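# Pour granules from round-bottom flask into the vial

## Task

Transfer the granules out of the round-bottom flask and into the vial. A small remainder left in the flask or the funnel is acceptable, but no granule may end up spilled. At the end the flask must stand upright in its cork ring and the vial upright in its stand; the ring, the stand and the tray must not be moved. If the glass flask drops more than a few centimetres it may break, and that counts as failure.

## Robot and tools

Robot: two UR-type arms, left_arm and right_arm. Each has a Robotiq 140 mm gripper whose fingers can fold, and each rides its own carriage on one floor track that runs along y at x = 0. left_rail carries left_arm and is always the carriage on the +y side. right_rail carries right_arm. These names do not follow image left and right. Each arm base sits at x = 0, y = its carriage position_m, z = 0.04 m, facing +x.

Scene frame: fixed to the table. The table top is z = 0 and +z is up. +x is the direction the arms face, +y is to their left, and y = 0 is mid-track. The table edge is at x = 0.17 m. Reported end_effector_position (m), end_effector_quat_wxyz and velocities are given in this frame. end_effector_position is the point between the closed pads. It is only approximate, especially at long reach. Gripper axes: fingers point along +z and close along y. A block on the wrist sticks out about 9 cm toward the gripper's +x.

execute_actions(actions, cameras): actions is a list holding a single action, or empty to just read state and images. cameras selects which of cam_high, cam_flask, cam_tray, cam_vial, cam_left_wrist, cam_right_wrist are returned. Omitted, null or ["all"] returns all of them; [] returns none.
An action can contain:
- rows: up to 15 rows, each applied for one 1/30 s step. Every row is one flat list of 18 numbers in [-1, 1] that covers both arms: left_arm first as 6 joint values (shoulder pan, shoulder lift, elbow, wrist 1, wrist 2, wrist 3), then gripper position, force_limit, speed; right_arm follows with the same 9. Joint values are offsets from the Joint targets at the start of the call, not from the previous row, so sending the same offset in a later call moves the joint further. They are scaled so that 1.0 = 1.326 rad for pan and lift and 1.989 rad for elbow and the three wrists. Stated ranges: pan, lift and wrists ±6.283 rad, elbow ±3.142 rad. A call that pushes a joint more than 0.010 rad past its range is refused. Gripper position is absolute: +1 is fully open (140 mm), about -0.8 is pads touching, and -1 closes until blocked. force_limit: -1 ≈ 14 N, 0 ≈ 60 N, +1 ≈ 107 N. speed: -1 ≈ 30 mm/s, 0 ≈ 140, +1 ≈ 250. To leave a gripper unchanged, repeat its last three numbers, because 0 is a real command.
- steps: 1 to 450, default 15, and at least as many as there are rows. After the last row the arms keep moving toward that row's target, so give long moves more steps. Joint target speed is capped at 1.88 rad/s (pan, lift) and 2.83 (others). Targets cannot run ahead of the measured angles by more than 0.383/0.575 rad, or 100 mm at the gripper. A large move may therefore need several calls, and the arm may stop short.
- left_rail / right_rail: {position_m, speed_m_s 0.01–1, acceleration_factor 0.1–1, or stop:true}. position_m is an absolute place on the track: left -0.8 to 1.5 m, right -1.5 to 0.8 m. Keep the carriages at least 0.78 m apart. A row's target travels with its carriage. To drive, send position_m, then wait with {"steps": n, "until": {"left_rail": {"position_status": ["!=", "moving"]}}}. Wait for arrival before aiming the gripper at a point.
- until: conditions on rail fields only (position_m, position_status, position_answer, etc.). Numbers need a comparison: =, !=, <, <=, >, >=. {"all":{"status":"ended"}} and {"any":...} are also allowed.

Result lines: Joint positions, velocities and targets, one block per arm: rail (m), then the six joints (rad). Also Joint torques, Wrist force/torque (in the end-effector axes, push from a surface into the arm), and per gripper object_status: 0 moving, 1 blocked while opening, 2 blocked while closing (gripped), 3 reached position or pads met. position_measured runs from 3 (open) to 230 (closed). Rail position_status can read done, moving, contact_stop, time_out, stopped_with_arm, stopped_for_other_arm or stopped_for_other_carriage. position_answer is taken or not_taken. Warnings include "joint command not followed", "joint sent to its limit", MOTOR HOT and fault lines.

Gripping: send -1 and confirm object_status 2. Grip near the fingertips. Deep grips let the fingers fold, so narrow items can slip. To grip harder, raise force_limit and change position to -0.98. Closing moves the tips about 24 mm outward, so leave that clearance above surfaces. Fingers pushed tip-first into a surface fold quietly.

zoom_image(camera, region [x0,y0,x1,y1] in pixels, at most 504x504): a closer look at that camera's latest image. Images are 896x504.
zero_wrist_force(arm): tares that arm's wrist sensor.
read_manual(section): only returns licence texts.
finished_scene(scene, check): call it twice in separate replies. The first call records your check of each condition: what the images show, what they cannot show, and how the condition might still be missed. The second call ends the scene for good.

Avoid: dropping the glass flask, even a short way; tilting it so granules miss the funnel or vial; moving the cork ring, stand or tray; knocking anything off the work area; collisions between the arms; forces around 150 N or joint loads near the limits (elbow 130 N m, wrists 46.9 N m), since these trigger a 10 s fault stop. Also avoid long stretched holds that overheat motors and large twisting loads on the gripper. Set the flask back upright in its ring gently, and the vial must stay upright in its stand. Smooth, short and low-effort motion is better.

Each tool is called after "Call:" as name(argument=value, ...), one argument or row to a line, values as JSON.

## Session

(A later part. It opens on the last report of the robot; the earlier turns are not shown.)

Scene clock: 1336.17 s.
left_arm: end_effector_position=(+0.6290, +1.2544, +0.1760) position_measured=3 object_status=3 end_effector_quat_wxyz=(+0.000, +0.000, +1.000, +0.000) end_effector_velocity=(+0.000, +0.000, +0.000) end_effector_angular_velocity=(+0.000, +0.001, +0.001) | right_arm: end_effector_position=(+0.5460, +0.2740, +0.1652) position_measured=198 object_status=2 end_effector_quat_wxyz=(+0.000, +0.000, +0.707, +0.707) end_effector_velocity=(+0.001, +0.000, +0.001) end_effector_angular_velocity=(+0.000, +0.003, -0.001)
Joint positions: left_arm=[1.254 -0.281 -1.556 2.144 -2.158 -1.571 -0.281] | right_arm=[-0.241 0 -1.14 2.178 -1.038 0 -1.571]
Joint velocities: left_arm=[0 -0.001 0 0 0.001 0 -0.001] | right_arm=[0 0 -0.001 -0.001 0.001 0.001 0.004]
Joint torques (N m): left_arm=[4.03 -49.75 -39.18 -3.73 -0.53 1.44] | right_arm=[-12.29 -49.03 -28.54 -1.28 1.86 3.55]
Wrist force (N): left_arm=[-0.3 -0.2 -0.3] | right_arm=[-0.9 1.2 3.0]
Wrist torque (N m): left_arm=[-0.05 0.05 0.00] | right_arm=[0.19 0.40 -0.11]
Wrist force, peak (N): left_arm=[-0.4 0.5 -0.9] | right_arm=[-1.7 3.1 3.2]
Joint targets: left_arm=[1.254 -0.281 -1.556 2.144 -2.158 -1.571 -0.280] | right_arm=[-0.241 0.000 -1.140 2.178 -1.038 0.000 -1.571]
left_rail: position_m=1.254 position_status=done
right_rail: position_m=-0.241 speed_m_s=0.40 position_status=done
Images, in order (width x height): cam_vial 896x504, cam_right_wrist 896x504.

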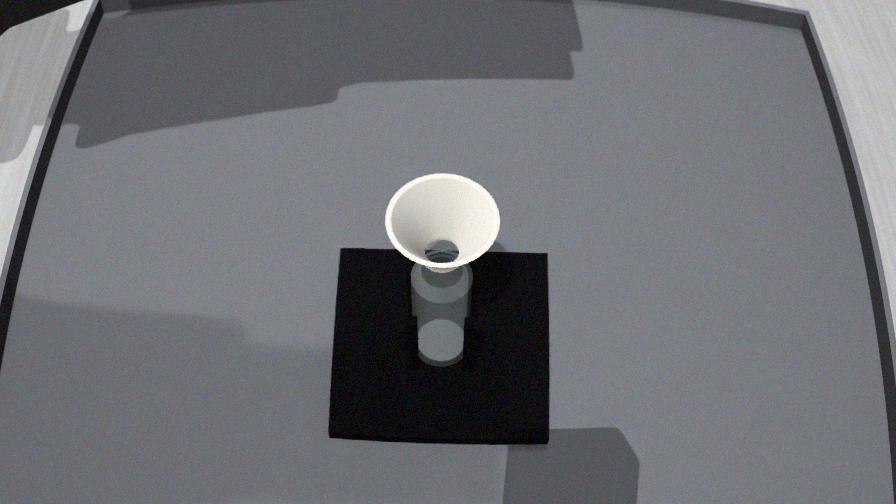

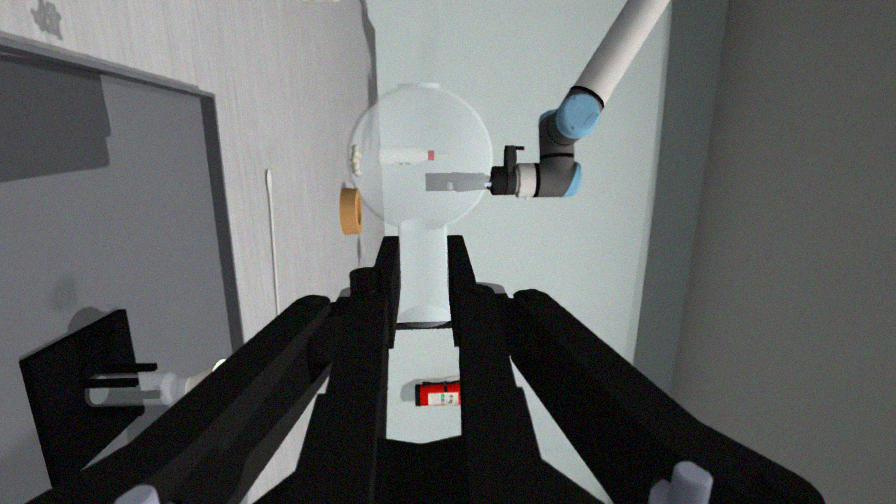

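Call:
execute_actions(
  actions=[
    {"rows": [[0,0,0,0,0,0,1,1,1,0,0.00105,-0.00039,-0.0003,0,0.00191,-1,-0.2,-1],[0,0,0,0,0,0,1,1,1,0,0.00415,-0.00157,-0.0012,0,0.00758,-1,-0.2,-1],[0,0,0,0,0,0,1,1,1,0,0.00917,-0.00346,-0.00265,0,0.01676,-1,-0.2,-1],[0,0,0,0,0,0,1,1,1,0,0.01588,-0.00599,-0.00459,0,0.02903,-1,-0.2,-1],[0,0,0,0,0,0,1,1,1,0,0.024,-0.00906,-0.00694,0,0.04387,-1,-0.2,-1],[0,0,0,0,0,0,1,1,1,0,0.03317,-0.01252,-0.0096,0,0.06063,-1,-0.2,-1],[0,0,0,0,0,0,1,1,1,0,0.04298,-0.01622,-0.01244,0,0.07857,-1,-0.2,-1],[0,0,0,0,0,0,1,1,1,0,0.05303,-0.02001,-0.01534,0,0.09693,-1,-0.2,-1],[0,0,0,0,0,0,1,1,1,0,0.06284,-0.02371,-0.01818,0,0.11486,-1,-0.2,-1],[0,0,0,0,0,0,1,1,1,0,0.07201,-0.02717,-0.02083,0,0.13162,-1,-0.2,-1],[0,0,0,0,0,0,1,1,1,0,0.08013,-0.03024,-0.02318,0,0.14647,-1,-0.2,-1],[0,0,0,0,0,0,1,1,1,0,0.08684,-0.03277,-0.02513,0,0.15874,-1,-0.2,-1],[0,0,0,0,0,0,1,1,1,0,0.09186,-0.03466,-0.02658,0,0.16792,-1,-0.2,-1],[0,0,0,0,0,0,1,1,1,0,0.09496,-0.03583,-0.02748,0,0.17359,-1,-0.2,-1],[0,0,0,0,0,0,1,1,1,0,0.09601,-0.03623,-0.02778,0,0.1755,-1,-0.2,-1]], "steps": 22},
  ],
  cameras=["cam_right_wrist", "cam_vial", "cam_tray", "cam_high"],
)

Scene clock: 1370.70 s.
left_arm: end_effector_position=(+0.6290, +1.2544, +0.1760) position_measured=3 object_status=3 end_effector_quat_wxyz=(+0.000, +0.000, +1.000, +0.000) end_effector_velocity=(+0.000, +0.000, +0.000) end_effector_angular_velocity=(+0.000, +0.000, +0.000) | right_arm: end_effector_position=(+0.5869, +0.2740, +0.1129) position_measured=198 object_status=2 end_effector_quat_wxyz=(-0.123, +0.123, +0.696, +0.696) end_effector_velocity=(+0.000, -0.001, -0.002) end_effector_angular_velocity=(+0.000, +0.005, -0.001)
Joint positions: left_arm=[1.254 -0.281 -1.556 2.144 -2.158 -1.571 -0.281] | right_arm=[-0.241 0 -1.013 2.106 -1.094 0 -1.222]
Joint velocities: left_arm=[0 0 0 0.001 0 0 -0.001] | right_arm=[0 -0.001 0.003 0 -0.002 0 0.004]
Joint torques (N m): left_arm=[5.57 -48.48 -38.78 -3.51 -0.51 1.54] | right_arm=[-13.39 -56.4 -25.6 -1.44 1.48 3.77]
Wrist force (N): left_arm=[-0.2 0.3 -0.4] | right_arm=[-0.8 1.7 2.9]
Wrist torque (N m): left_arm=[0.07 0.04 0.00] | right_arm=[0.24 0.27 0.16]
Wrist force, peak (N): left_arm=[0.1 -0.2 -0.9] | right_arm=[-2.4 1.4 2.7]
Joint targets: left_arm=[1.254 -0.281 -1.556 2.144 -2.158 -1.571 -0.280] | right_arm=[-0.241 0.000 -1.013 2.106 -1.094 0.000 -1.222]
left_rail: position_m=1.254 position_status=done
right_rail: position_m=-0.241 speed_m_s=0.40 position_status=done
Images, in order (width x height): cam_high 896x504, cam_tray 896x504, cam_vial 896x504, cam_right_wrist 896x504.

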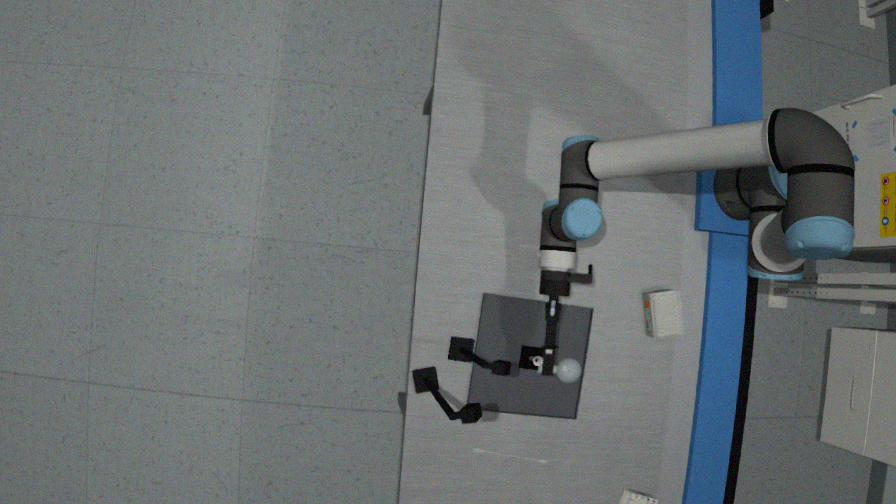

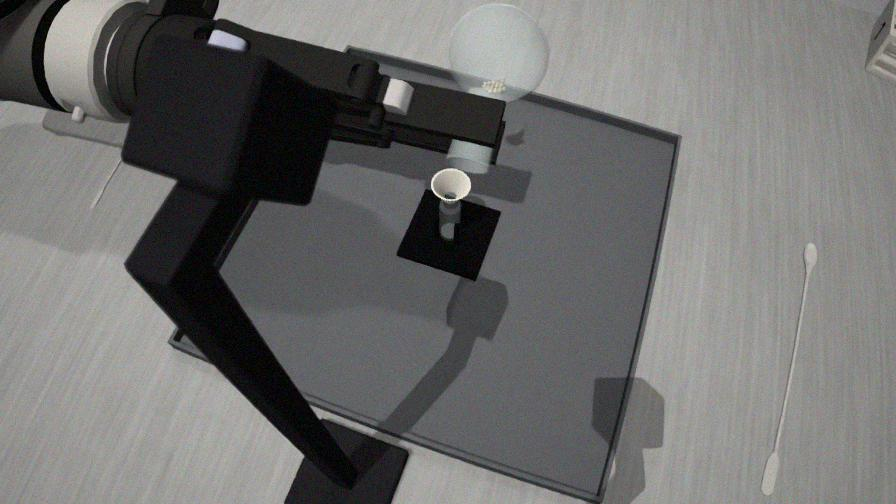

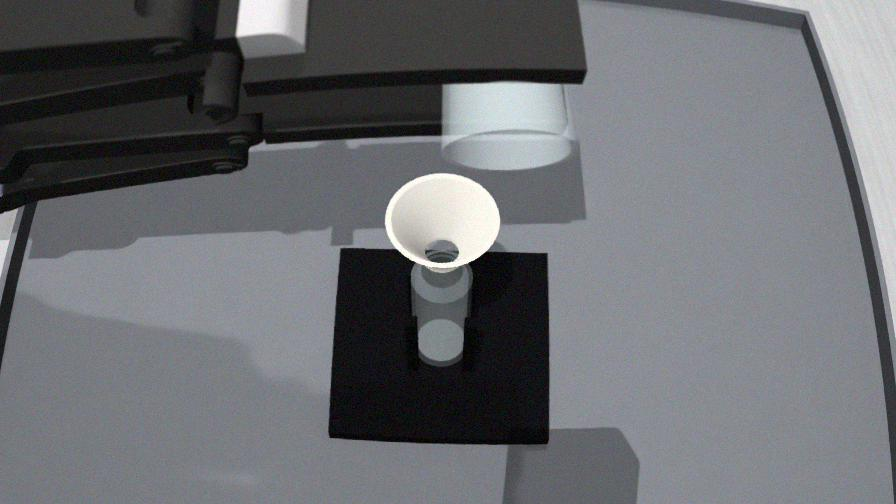

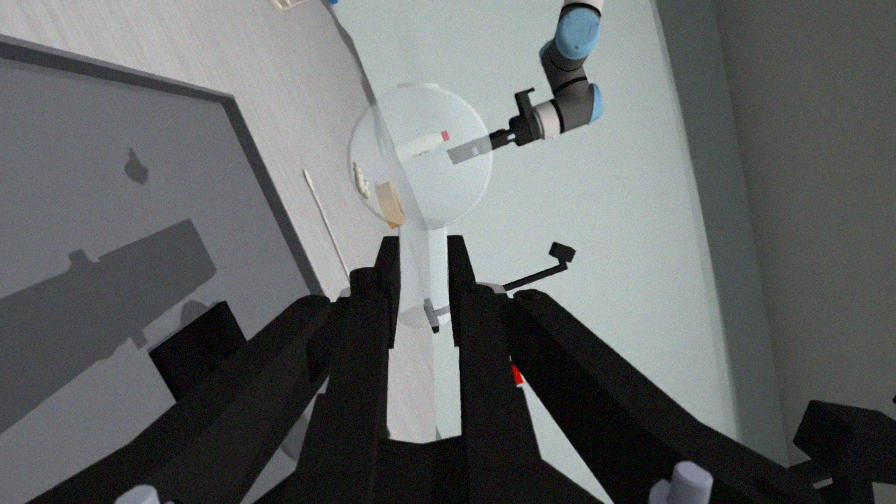

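Call:
execute_actions(
  actions=[
    {"right_rail": {"position_m": -0.254, "speed_m_s": 0.3, "acceleration_factor": 0.4}, "rows": [[0,0,0,0,0,0,1,1,1,0,0.00018,0.00007,-0.0002,0,0.00096,-1,-0.2,-1],[0,0,0,0,0,0,1,1,1,0,0.00073,0.0003,-0.00078,0,0.00379,-1,-0.2,-1],[0,0,0,0,0,0,1,1,1,0,0.00161,0.00065,-0.00173,0,0.00838,-1,-0.2,-1],[0,0,0,0,0,0,1,1,1,0,0.00279,0.00113,-0.00299,0,0.01451,-1,-0.2,-1],[0,0,0,0,0,0,1,1,1,0,0.00421,0.00171,-0.00452,0,0.02194,-1,-0.2,-1],[0,0,0,0,0,0,1,1,1,0,0.00582,0.00237,-0.00625,0,0.03032,-1,-0.2,-1],[0,0,0,0,0,0,1,1,1,0,0.00755,0.00307,-0.0081,0,0.03929,-1,-0.2,-1],[0,0,0,0,0,0,1,1,1,0,0.00931,0.00379,-0.00999,0,0.04846,-1,-0.2,-1],[0,0,0,0,0,0,1,1,1,0,0.01103,0.00449,-0.01184,0,0.05743,-1,-0.2,-1],[0,0,0,0,0,0,1,1,1,0,0.01264,0.00514,-0.01357,0,0.06581,-1,-0.2,-1],[0,0,0,0,0,0,1,1,1,0,0.01407,0.00572,-0.0151,0,0.07324,-1,-0.2,-1],[0,0,0,0,0,0,1,1,1,0,0.01525,0.0062,-0.01637,0,0.07937,-1,-0.2,-1],[0,0,0,0,0,0,1,1,1,0,0.01613,0.00656,-0.01731,0,0.08396,-1,-0.2,-1],[0,0,0,0,0,0,1,1,1,0,0.01667,0.00678,-0.0179,0,0.08679,-1,-0.2,-1],[0,0,0,0,0,0,1,1,1,0,0.01686,0.00686,-0.0181,0,0.08775,-1,-0.2,-1]], "steps": 30},
  ],
  cameras=["cam_right_wrist", "cam_vial", "cam_tray"],
)

Scene clock: 1419.87 s.
left_arm: end_effector_position=(+0.6290, +1.2544, +0.1760) position_measured=3 object_status=3 end_effector_quat_wxyz=(+0.000, +0.000, +1.000, +0.000) end_effector_velocity=(+0.000, +0.000, +0.000) end_effector_angular_velocity=(+0.001, -0.001, -0.001) | right_arm: end_effector_position=(+0.5801, +0.2607, +0.0963) position_measured=198 object_status=2 end_effector_quat_wxyz=(-0.183, +0.183, +0.683, +0.683) end_effector_velocity=(-0.001, +0.001, +0.000) end_effector_angular_velocity=(+0.000, +0.001, +0.003)
Joint positions: left_arm=[1.254 -0.281 -1.556 2.144 -2.158 -1.571 -0.281] | right_arm=[-0.254 0 -0.99 2.12 -1.13 0 -1.047]
Joint velocities: left_arm=[0 0 0 -0.001 0 0.001 0.001] | right_arm=[0 0.001 -0.001 0 0 -0.001 0.002]
Joint torques (N m): left_arm=[5.49 -47.98 -39.07 -3.62 -0.58 1.78] | right_arm=[-11.64 -59.69 -12.91 -1.78 1.1 3.32]
Wrist force (N): left_arm=[0.0 -0.1 -0.3] | right_arm=[-0.5 1.4 2.6]
Wrist torque (N m): left_arm=[-0.01 -0.01 0.01] | right_arm=[0.17 0.14 0.18]
Wrist force, peak (N): left_arm=[-0.4 0.0 -1.0] | right_arm=[-1.1 2.1 4.2]
Joint targets: left_arm=[1.254 -0.281 -1.556 2.144 -2.158 -1.571 -0.280] | right_arm=[-0.254 0.000 -0.990 2.120 -1.130 0.000 -1.047]
left_rail: position_m=1.254 position_status=done
right_rail: position_m=-0.254 speed_m_s=0.30 position_status=done
Images, in order (width x height): cam_tray 896x504, cam_vial 896x504, cam_right_wrist 896x504.

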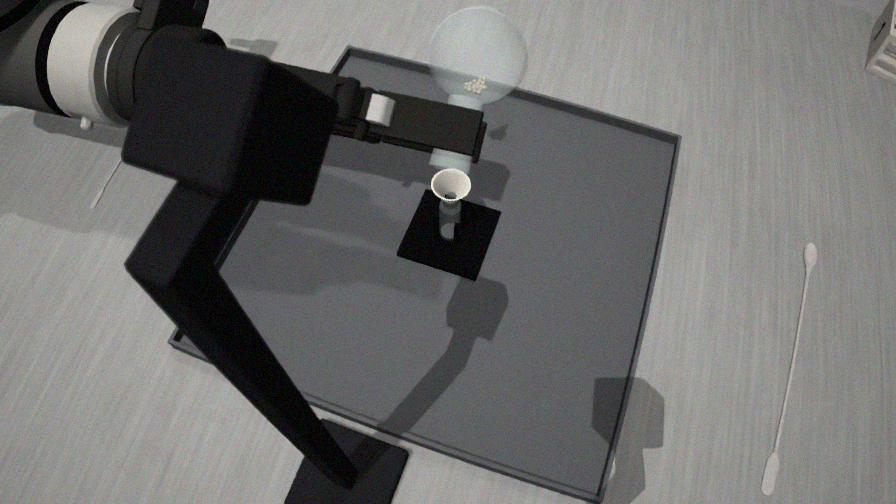

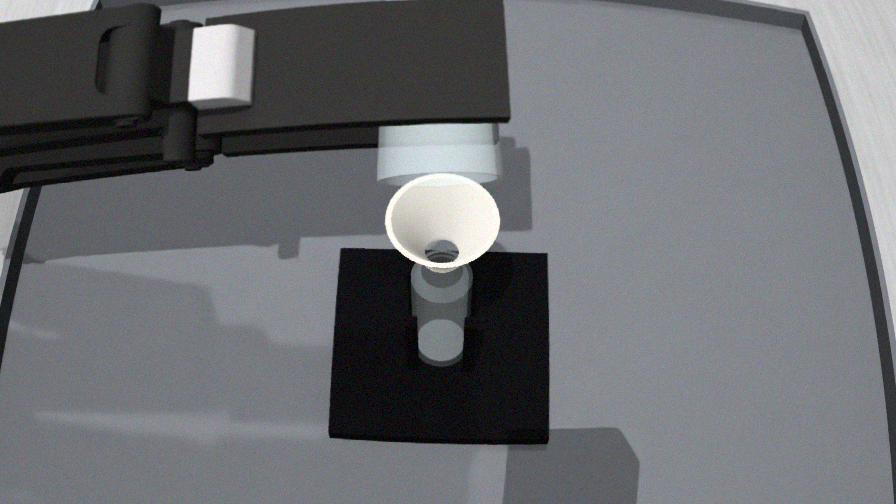

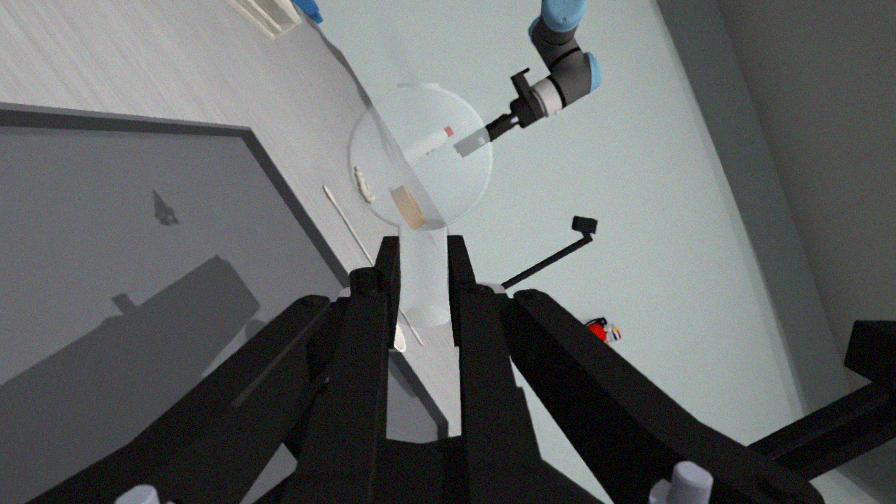

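Call:
zoom_image(
  camera="cam_vial",
  region=[340, 80, 560, 290],
)

Scaled by 2.291 from the camera's 896x504 image, which has a finer 1280x720 frame.

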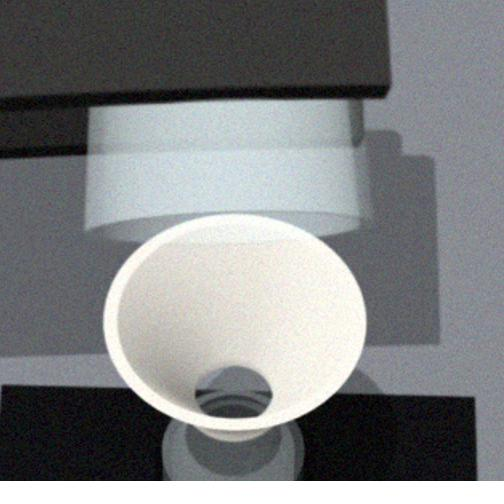

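Call:
execute_actions(
  actions=[],
  cameras=["cam_high", "cam_tray", "cam_vial"],
)

Call:
zoom_image(
  camera="cam_high",
  region=[505, 325, 595, 395],
)

Call:
zoom_image(
  camera="cam_tray",
  region=[380, 90, 520, 250],
)

Scene clock: 1472.67 s.
left_arm: end_effector_position=(+0.6290, +1.2544, +0.1760) position_measured=3 object_status=3 end_effector_quat_wxyz=(+0.000, +0.000, +1.000, +0.000) end_effector_velocity=(+0.001, +0.000, +0.000) end_effector_angular_velocity=(+0.001, -0.001, +0.000) | right_arm: end_effector_position=(+0.5801, +0.2607, +0.0963) position_measured=198 object_status=2 end_effector_quat_wxyz=(-0.183, +0.183, +0.683, +0.683) end_effector_velocity=(+0.001, +0.000, +0.000) end_effector_angular_velocity=(+0.000, +0.000, +0.000)
Joint positions: left_arm=[1.254 -0.281 -1.556 2.144 -2.158 -1.571 -0.281] | right_arm=[-0.254 0 -0.99 2.12 -1.13 0 -1.047]
Joint velocities: left_arm=[0 0 0 -0.001 0 0.001 0] | right_arm=[0 -0.001 0.001 -0.002 0 0 0]
Joint torques (N m): left_arm=[5.48 -47.54 -38.81 -3.55 -0.65 1.75] | right_arm=[-11.29 -59.14 -20.41 1.33 1.85 3.73]
Wrist force (N): left_arm=[-0.3 -0.1 -0.3] | right_arm=[-0.6 1.4 2.8]
Wrist torque (N m): left_arm=[-0.01 0.05 0.00] | right_arm=[0.16 0.16 0.18]
Wrist force, peak (N): left_arm=[-0.4 0.3 -0.9] | right_arm=[-0.6 1.9 2.9]
Joint targets: left_arm=[1.254 -0.281 -1.556 2.144 -2.158 -1.571 -0.280] | right_arm=[-0.254 0.000 -0.990 2.120 -1.130 0.000 -1.047]
Tool commands: left_gripper/position=+1.0 left_gripper/force_limit=+1.0 left_gripper/speed=+1.0 right_gripper/position=-1.0 right_gripper/force_limit=-0.2 right_gripper/speed=-1.0
left_rail: position_m=1.254 position_status=done
right_rail: position_m=-0.254 speed_m_s=0.30 position_status=done
Images, in order (width x height): cam_high 896x504, cam_tray 896x504, cam_vial 896x504.

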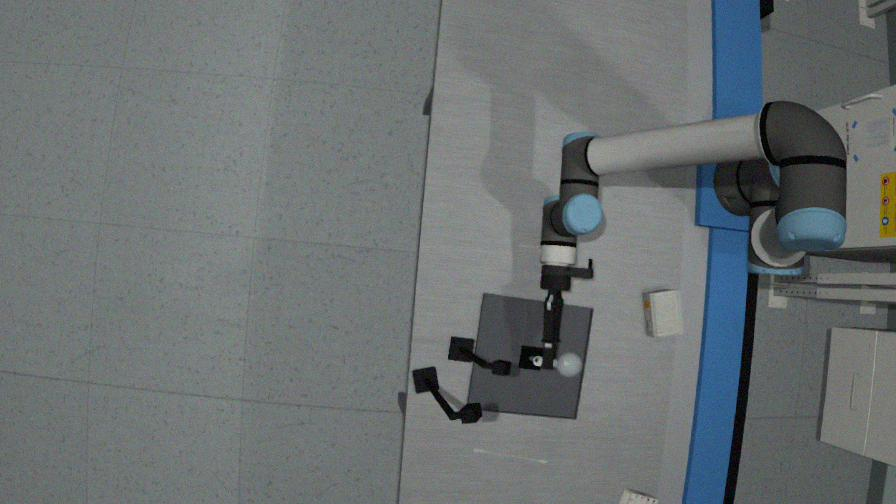

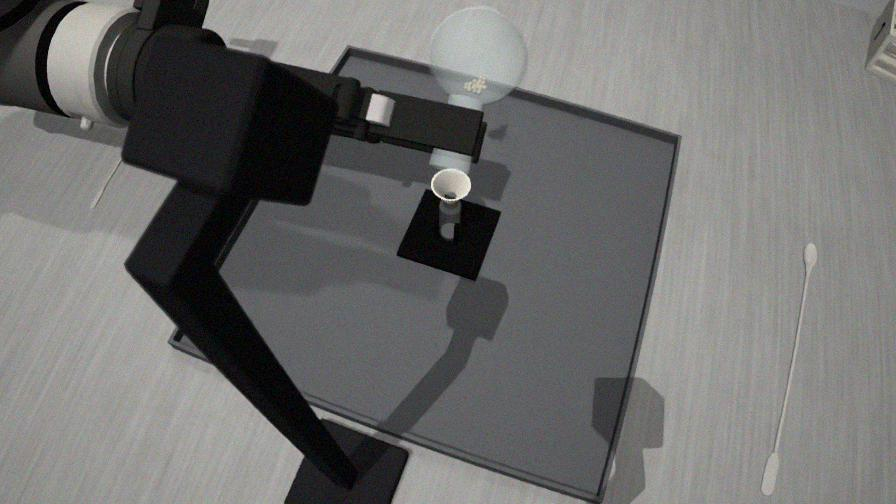

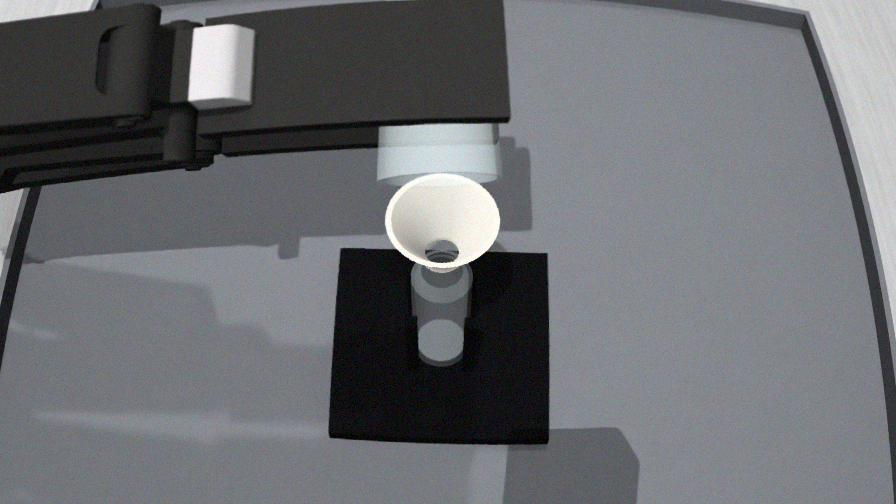

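Scaled by 5.600 from the camera's 896x504 image, which has a finer 1280x720 frame.

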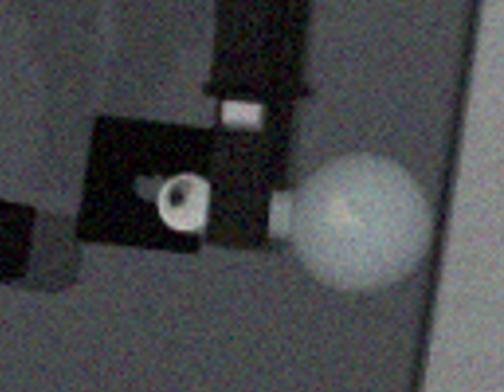

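Scaled by 3.150 from the camera's 896x504 image, which has a finer 1280x720 frame.

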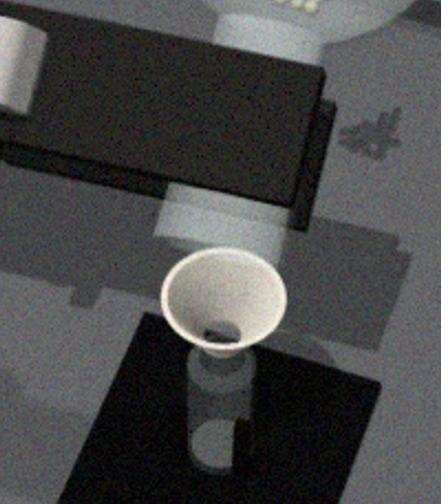

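Call:
execute_actions(
  actions=[],
  cameras=["cam_vial", "cam_tray", "cam_high", "cam_right_wrist"],
)

Scene clock: 1504.43 s.
left_arm: end_effector_position=(+0.6290, +1.2544, +0.1760) position_measured=3 object_status=3 end_effector_quat_wxyz=(+0.000, +0.000, +1.000, +0.000) end_effector_velocity=(+0.000, +0.000, +0.000) end_effector_angular_velocity=(+0.000, +0.000, +0.001) | right_arm: end_effector_position=(+0.5801, +0.2607, +0.0963) position_measured=198 object_status=2 end_effector_quat_wxyz=(-0.183, +0.183, +0.683, +0.683) end_effector_velocity=(+0.001, +0.000, +0.001) end_effector_angular_velocity=(+0.000, -0.002, -0.001)
Joint positions: left_arm=[1.254 -0.281 -1.556 2.144 -2.158 -1.571 -0.281] | right_arm=[-0.254 0 -0.99 2.12 -1.13 0 -1.047]
Joint velocities: left_arm=[0 0 0 0 0 0.001 -0.001] | right_arm=[0 -0.001 -0.001 0 -0.001 0 0]
Joint torques (N m): left_arm=[4.71 -47.53 -38.77 -3.54 -0.79 1.61] | right_arm=[-12.36 -60.88 -18.68 1.12 1.34 3.67]
Wrist force (N): left_arm=[0.4 0.2 -0.7] | right_arm=[-0.8 1.3 2.4]
Wrist torque (N m): left_arm=[0.04 -0.09 0.01] | right_arm=[0.15 0.22 0.18]
Wrist force, peak (N): left_arm=[-0.2 0.0 -0.9] | right_arm=[-0.8 1.6 2.9]
Joint targets: left_arm=[1.254 -0.281 -1.556 2.144 -2.158 -1.571 -0.280] | right_arm=[-0.254 0.000 -0.990 2.120 -1.130 0.000 -1.047]
Tool commands: left_gripper/position=+1.0 left_gripper/force_limit=+1.0 left_gripper/speed=+1.0 right_gripper/position=-1.0 right_gripper/force_limit=-0.2 right_gripper/speed=-1.0
left_rail: position_m=1.254 position_status=done
right_rail: position_m=-0.254 speed_m_s=0.30 position_status=done
Images, in order (width x height): cam_high 896x504, cam_tray 896x504, cam_vial 896x504, cam_right_wrist 896x504.

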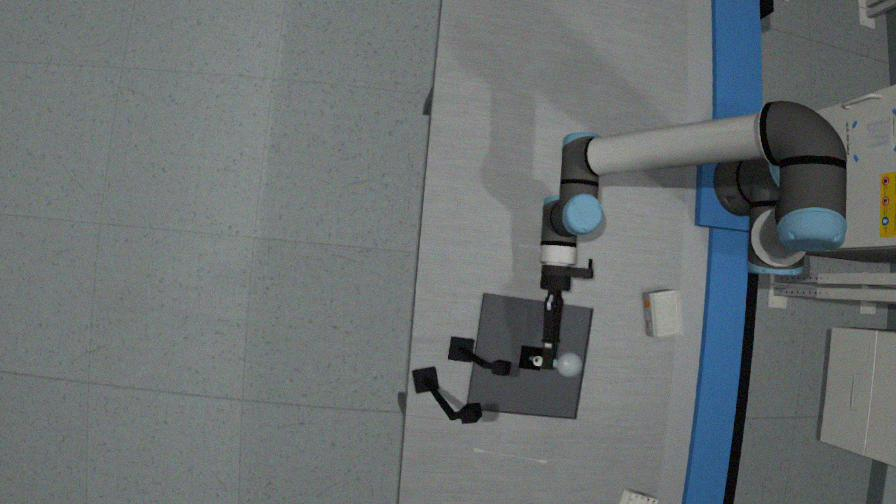

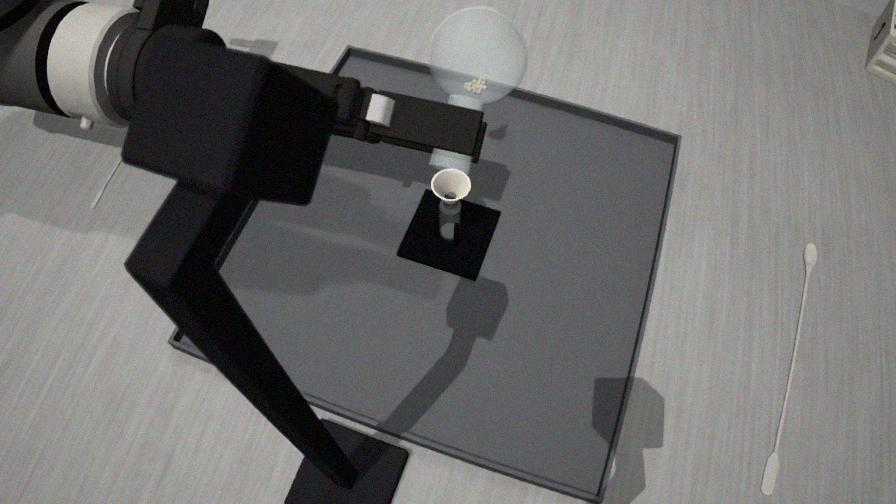

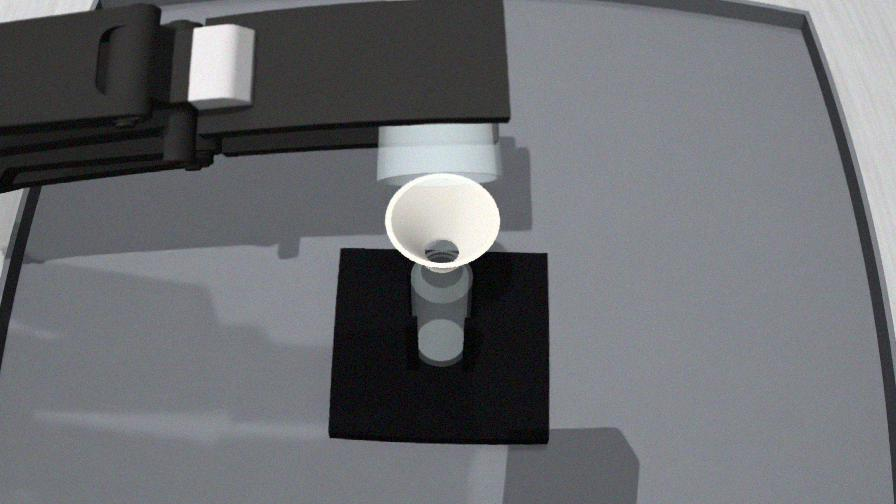

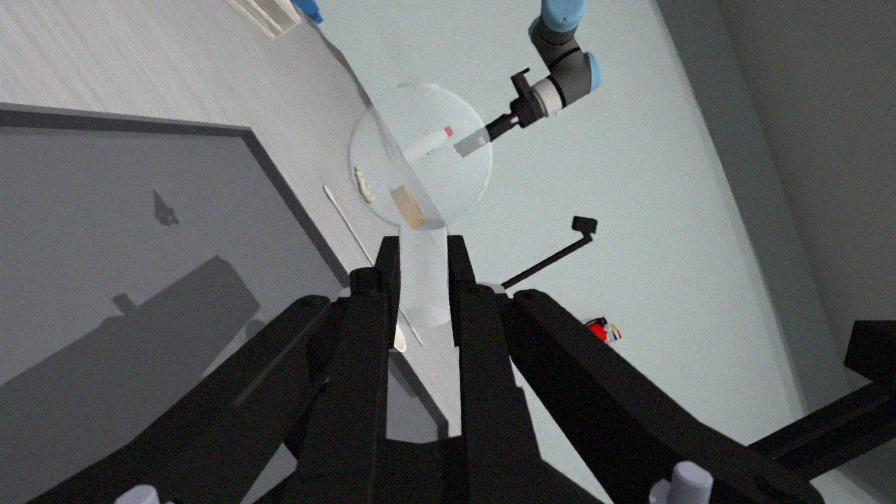

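Call:
zoom_image(
  camera="cam_vial",
  region=[350, 100, 530, 290],
)

Call:
zoom_image(
  camera="cam_tray",
  region=[400, 80, 520, 260],
)

Call:
zoom_image(
  camera="cam_high",
  region=[505, 325, 595, 395],
)

Scaled by 2.653 from the camera's 896x504 image, which has a finer 1280x720 frame.

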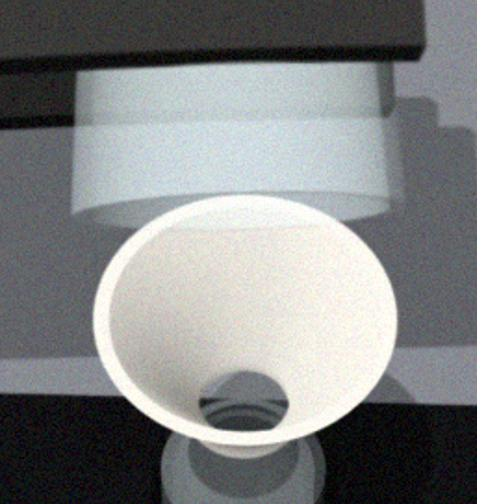

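Scaled by 2.800 from the camera's 896x504 image, which has a finer 1280x720 frame.

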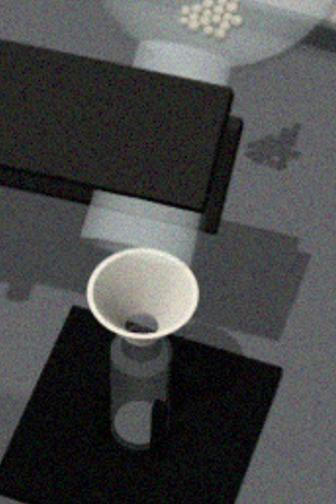

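Scaled by 5.600 from the camera's 896x504 image, which has a finer 1280x720 frame.

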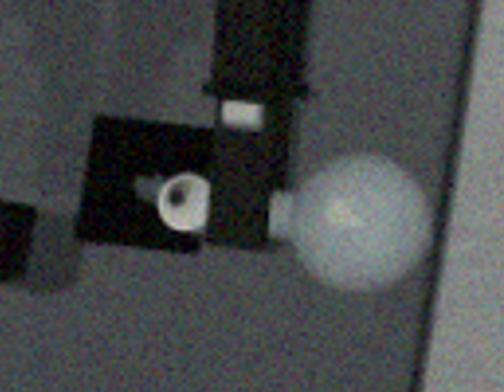

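Call:
zoom_image(
  camera="cam_tray",
  region=[425, 140, 485, 205],
)

Call:
zoom_image(
  camera="cam_vial",
  region=[370, 150, 510, 250],
)

Scaled by 7.754 from the camera's 896x504 image, which has a finer 1280x720 frame.

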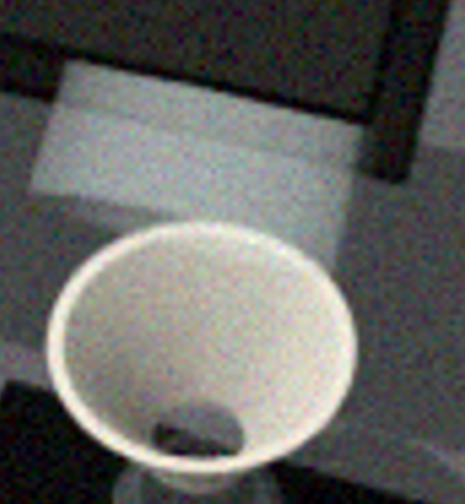

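Scaled by 3.600 from the camera's 896x504 image, which has a finer 1280x720 frame.

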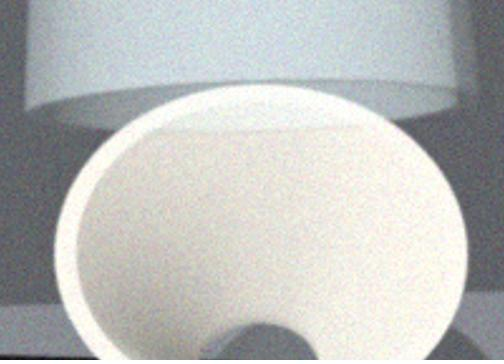

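Call:
execute_actions(
  actions=[
    {"rows": [[0,0,0,0,0,0,1,1,1,0,0.0000308,-0.0000532,0.0000327,0,0.0014347,-1,-0.2,-1],[0,0,0,0,0,0,1,1,1,0,0.0001219,-0.0002108,0.0001296,0,0.0056861,-1,-0.2,-1],[0,0,0,0,0,0,1,1,1,0,0.0002694,-0.0004661,0.0002865,0,0.01257,-1,-0.2,-1],[0,0,0,0,0,0,1,1,1,0,0.0004666,-0.0008072,0.0004961,0,0.0217704,-1,-0.2,-1],[0,0,0,0,0,0,1,1,1,0,0.0007053,-0.0012201,0.0007499,0,0.0329058,-1,-0.2,-1],[0,0,0,0,0,0,1,1,1,0,0.0009748,-0.0016861,0.0010363,0,0.0454757,-1,-0.2,-1],[0,0,0,0,0,0,1,1,1,0,0.0012631,-0.0021849,0.0013429,0,0.0589276,-1,-0.2,-1],[0,0,0,0,0,0,1,1,1,0,0.0015582,-0.0026954,0.0016566,0,0.0726954,-1,-0.2,-1],[0,0,0,0,0,0,1,1,1,0,0.0018465,-0.0031942,0.0019632,0,0.0861473,-1,-0.2,-1],[0,0,0,0,0,0,1,1,1,0,0.002116,-0.0036602,0.0022496,0,0.0987173,-1,-0.2,-1],[0,0,0,0,0,0,1,1,1,0,0.0023547,-0.0040731,0.0025034,0,0.1098526,-1,-0.2,-1],[0,0,0,0,0,0,1,1,1,0,0.0025519,-0.0044142,0.002713,0,0.119053,-1,-0.2,-1],[0,0,0,0,0,0,1,1,1,0,0.0026994,-0.0046695,0.0028699,0,0.1259369,-1,-0.2,-1],[0,0,0,0,0,0,1,1,1,0,0.0027905,-0.0048271,0.0029668,0,0.1301883,-1,-0.2,-1],[0,0,0,0,0,0,1,1,1,0,0.0028213,-0.0048803,0.0029995,0,0.131623,-1,-0.2,-1]], "steps": 20, "right_rail": {"position_m": -0.2531}},
  ],
  cameras=["cam_vial", "cam_tray", "cam_right_wrist"],
)

Scene clock: 1601.27 s.
left_arm: end_effector_position=(+0.6290, +1.2544, +0.1760) position_measured=3 object_status=3 end_effector_quat_wxyz=(+0.000, +0.000, +1.000, +0.000) end_effector_velocity=(+0.000, +0.000, +0.000) end_effector_angular_velocity=(+0.000, +0.001, +0.000) | right_arm: end_effector_position=(+0.5851, +0.2616, +0.0965) position_measured=198 object_status=2 end_effector_quat_wxyz=(-0.271, +0.270, +0.653, +0.653) end_effector_velocity=(-0.001, +0.001, +0.001) end_effector_angular_velocity=(+0.000, +0.003, +0.003)
Joint positions: left_arm=[1.254 -0.281 -1.556 2.144 -2.158 -1.571 -0.28] | right_arm=[-0.253 0 -0.986 2.11 -1.124 0 -0.786]
Joint velocities: left_arm=[0 0 0 0.001 0 0 0] | right_arm=[0 0.002 -0.001 0 0.001 -0.001 0.003]
Joint torques (N m): left_arm=[7.16 -48.03 -38.38 -3.65 -0.82 1.93] | right_arm=[-9.11 -58.69 -24.8 1.84 1.57 4.64]
Wrist force (N): left_arm=[0.2 0.4 -0.4] | right_arm=[-0.3 1.3 2.3]
Wrist torque (N m): left_arm=[0.08 -0.07 0.00] | right_arm=[0.10 0.04 0.31]
Wrist force, peak (N): left_arm=[-0.5 0.2 -0.9] | right_arm=[-0.8 1.8 3.1]
Joint targets: left_arm=[1.254 -0.281 -1.556 2.144 -2.158 -1.571 -0.280] | right_arm=[-0.253 0.000 -0.986 2.110 -1.124 0.000 -0.785]
left_rail: position_m=1.254 position_status=done
right_rail: position_m=-0.253 speed_m_s=0.30 position_status=done
Images, in order (width x height): cam_tray 896x504, cam_vial 896x504, cam_right_wrist 896x504.

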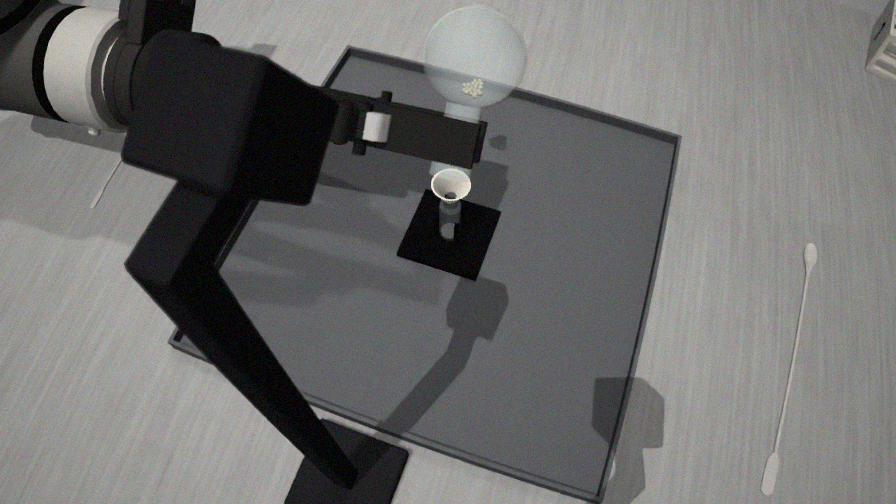

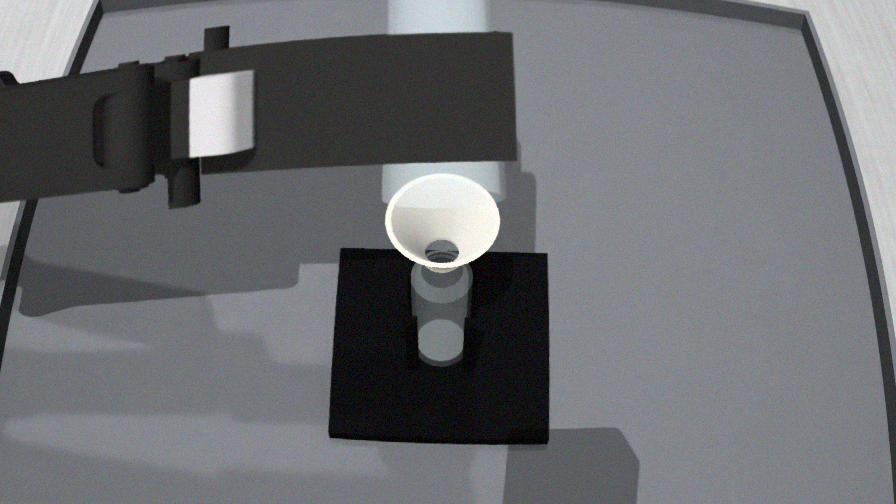

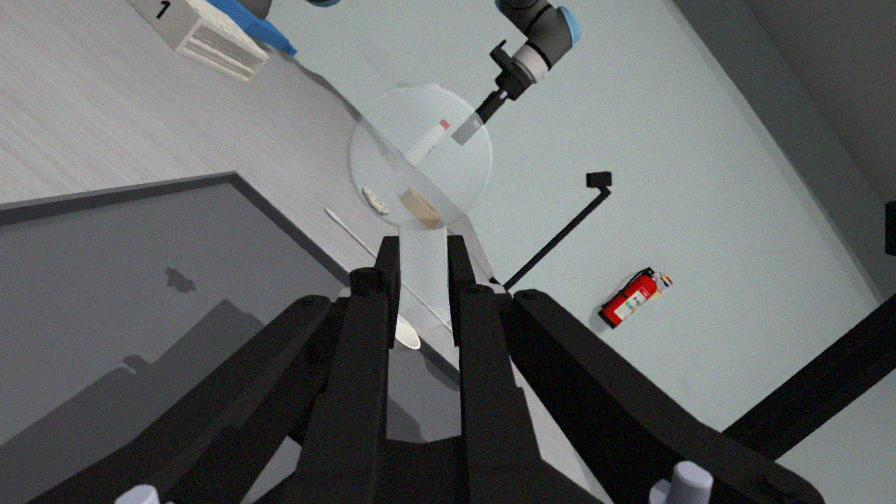

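Call:
zoom_image(
  camera="cam_vial",
  region=[370, 150, 510, 280],
)

Call:
zoom_image(
  camera="cam_tray",
  region=[425, 140, 485, 205],
)

Scaled by 3.600 from the camera's 896x504 image, which has a finer 1280x720 frame.

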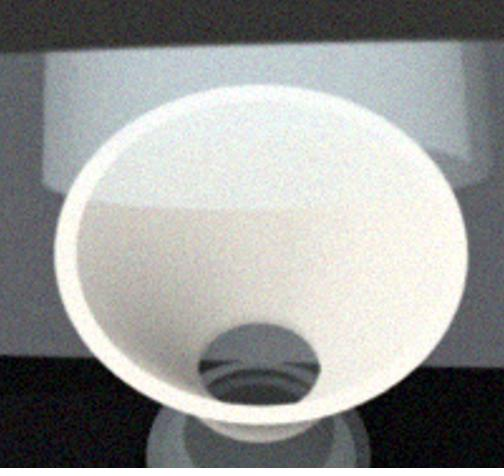

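Scaled by 7.754 from the camera's 896x504 image, which has a finer 1280x720 frame.

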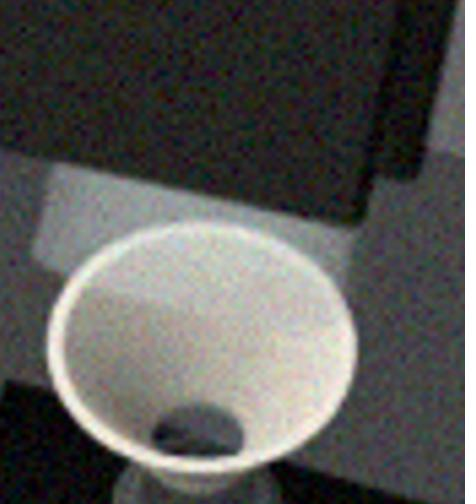

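Call:
execute_actions(
  actions=[
    {"rows": [[0,0,0,0,0,0,1,1,1,0,0.0000283,-0.0000485,0.0000296,0,0.0016716,-1,-0.2,-1],[0,0,0,0,0,0,1,1,1,0,0.0001086,-0.0001863,0.0001138,0,0.0064232,-1,-0.2,-1],[0,0,0,0,0,0,1,1,1,0,0.0002291,-0.0003928,0.00024,0,0.0135441,-1,-0.2,-1],[0,0,0,0,0,0,1,1,1,0,0.000371,-0.0006362,0.0003888,0,0.0219373,-1,-0.2,-1],[0,0,0,0,0,0,1,1,1,0,0.0005129,-0.0008795,0.0005375,0,0.0303305,-1,-0.2,-1],[0,0,0,0,0,0,1,1,1,0,0.0006334,-0.001086,0.0006637,0,0.0374514,-1,-0.2,-1],[0,0,0,0,0,0,1,1,1,0,0.0007137,-0.0012238,0.0007479,0,0.042203,-1,-0.2,-1],[0,0,0,0,0,0,1,1,1,0,0.000742,-0.0012723,0.0007775,0,0.0438746,-1,-0.2,-1]], "steps": 15},
  ],
  cameras=["cam_vial", "cam_tray", "cam_right_wrist"],
)

Scene clock: 1649.63 s.
left_arm: end_effector_position=(+0.6290, +1.2544, +0.1760) position_measured=3 object_status=3 end_effector_quat_wxyz=(+0.000, +0.000, +1.000, +0.000) end_effector_velocity=(+0.000, +0.000, +0.000) end_effector_angular_velocity=(+0.000, -0.001, +0.001) | right_arm: end_effector_position=(+0.5864, +0.2616, +0.0966) position_measured=198 object_status=2 end_effector_quat_wxyz=(-0.299, +0.299, +0.641, +0.641) end_effector_velocity=(-0.001, +0.000, +0.000) end_effector_angular_velocity=(+0.000, +0.004, -0.001)
Joint positions: left_arm=[1.254 -0.281 -1.556 2.144 -2.158 -1.571 -0.281] | right_arm=[-0.253 0 -0.985 2.107 -1.122 0 -0.698]
Joint velocities: left_arm=[0 0 0 0 0 0 -0.001] | right_arm=[0 0 -0.001 0.002 0 0 0.003]
Joint torques (N m): left_arm=[8.03 -49.2 -38.09 -3.85 -0.9 1.93] | right_arm=[-8.94 -58.31 -25.2 1.89 1.5 3.83]
Wrist force (N): left_arm=[-0.1 -0.1 -0.5] | right_arm=[0.2 1.1 2.7]
Wrist torque (N m): left_arm=[-0.01 0.00 0.00] | right_arm=[0.05 -0.06 0.36]
Wrist force, peak (N): left_arm=[-0.1 -0.3 -0.9] | right_arm=[0.2 1.1 3.0]
Joint targets: left_arm=[1.254 -0.281 -1.556 2.144 -2.158 -1.571 -0.280] | right_arm=[-0.253 0.000 -0.985 2.107 -1.122 0.000 -0.698]
left_rail: position_m=1.254 position_status=done
right_rail: position_m=-0.253 speed_m_s=0.30 position_status=done
Images, in order (width x height): cam_tray 896x504, cam_vial 896x504, cam_right_wrist 896x504.

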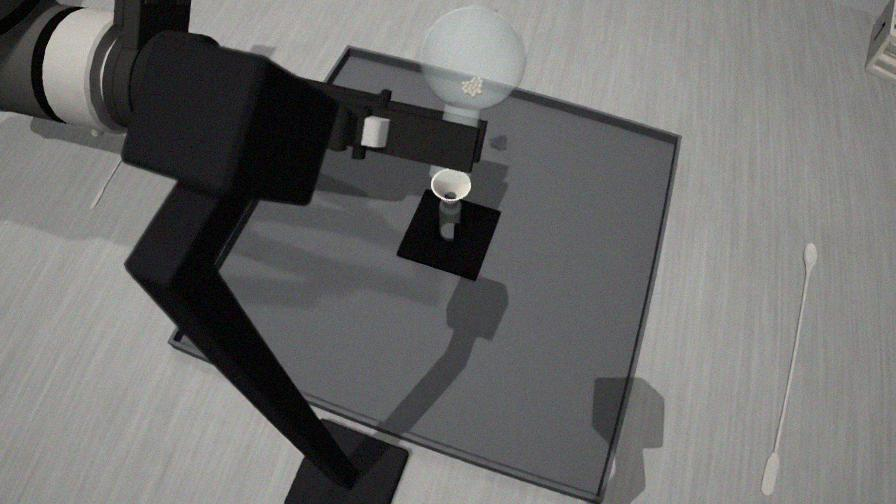

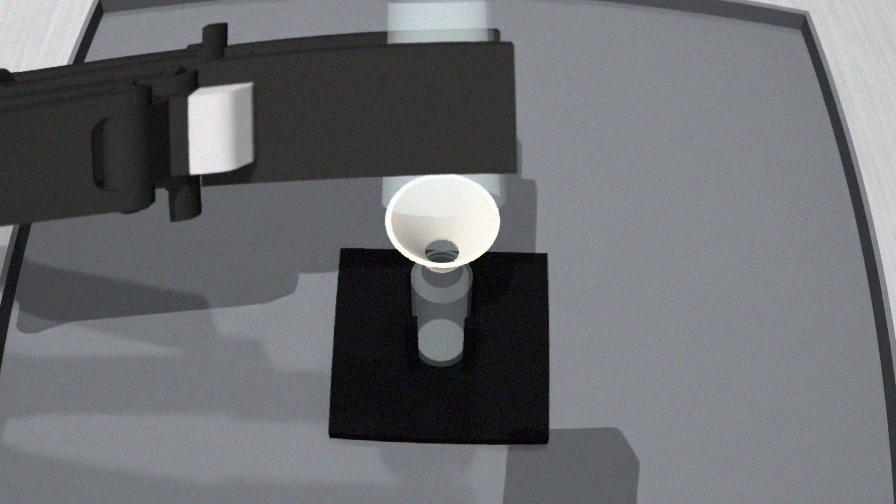

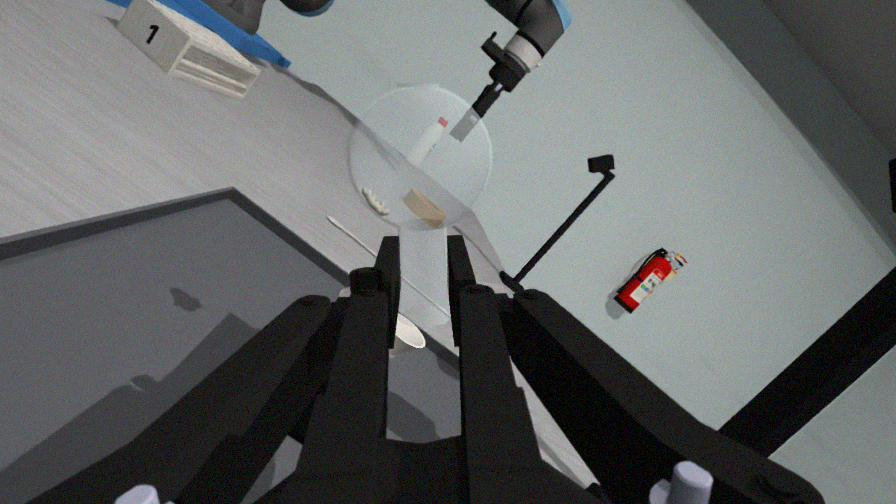

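Call:
zoom_image(
  camera="cam_right_wrist",
  region=[340, 160, 500, 380],
)

Call:
zoom_image(
  camera="cam_vial",
  region=[370, 150, 510, 280],
)

Scaled by 2.291 from the camera's 896x504 image, which has a finer 1280x720 frame.

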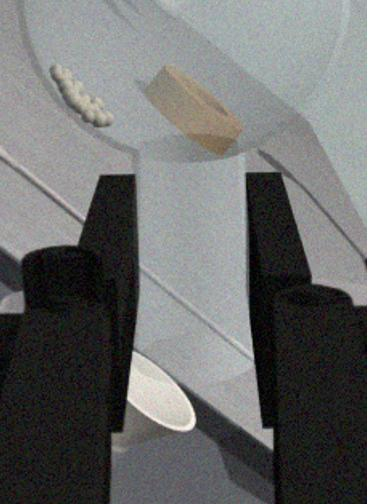

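Scaled by 3.600 from the camera's 896x504 image, which has a finer 1280x720 frame.

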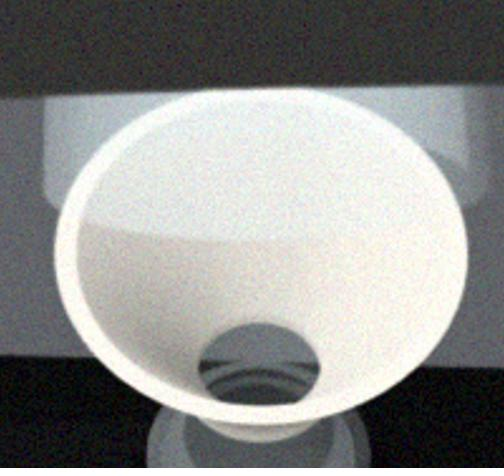

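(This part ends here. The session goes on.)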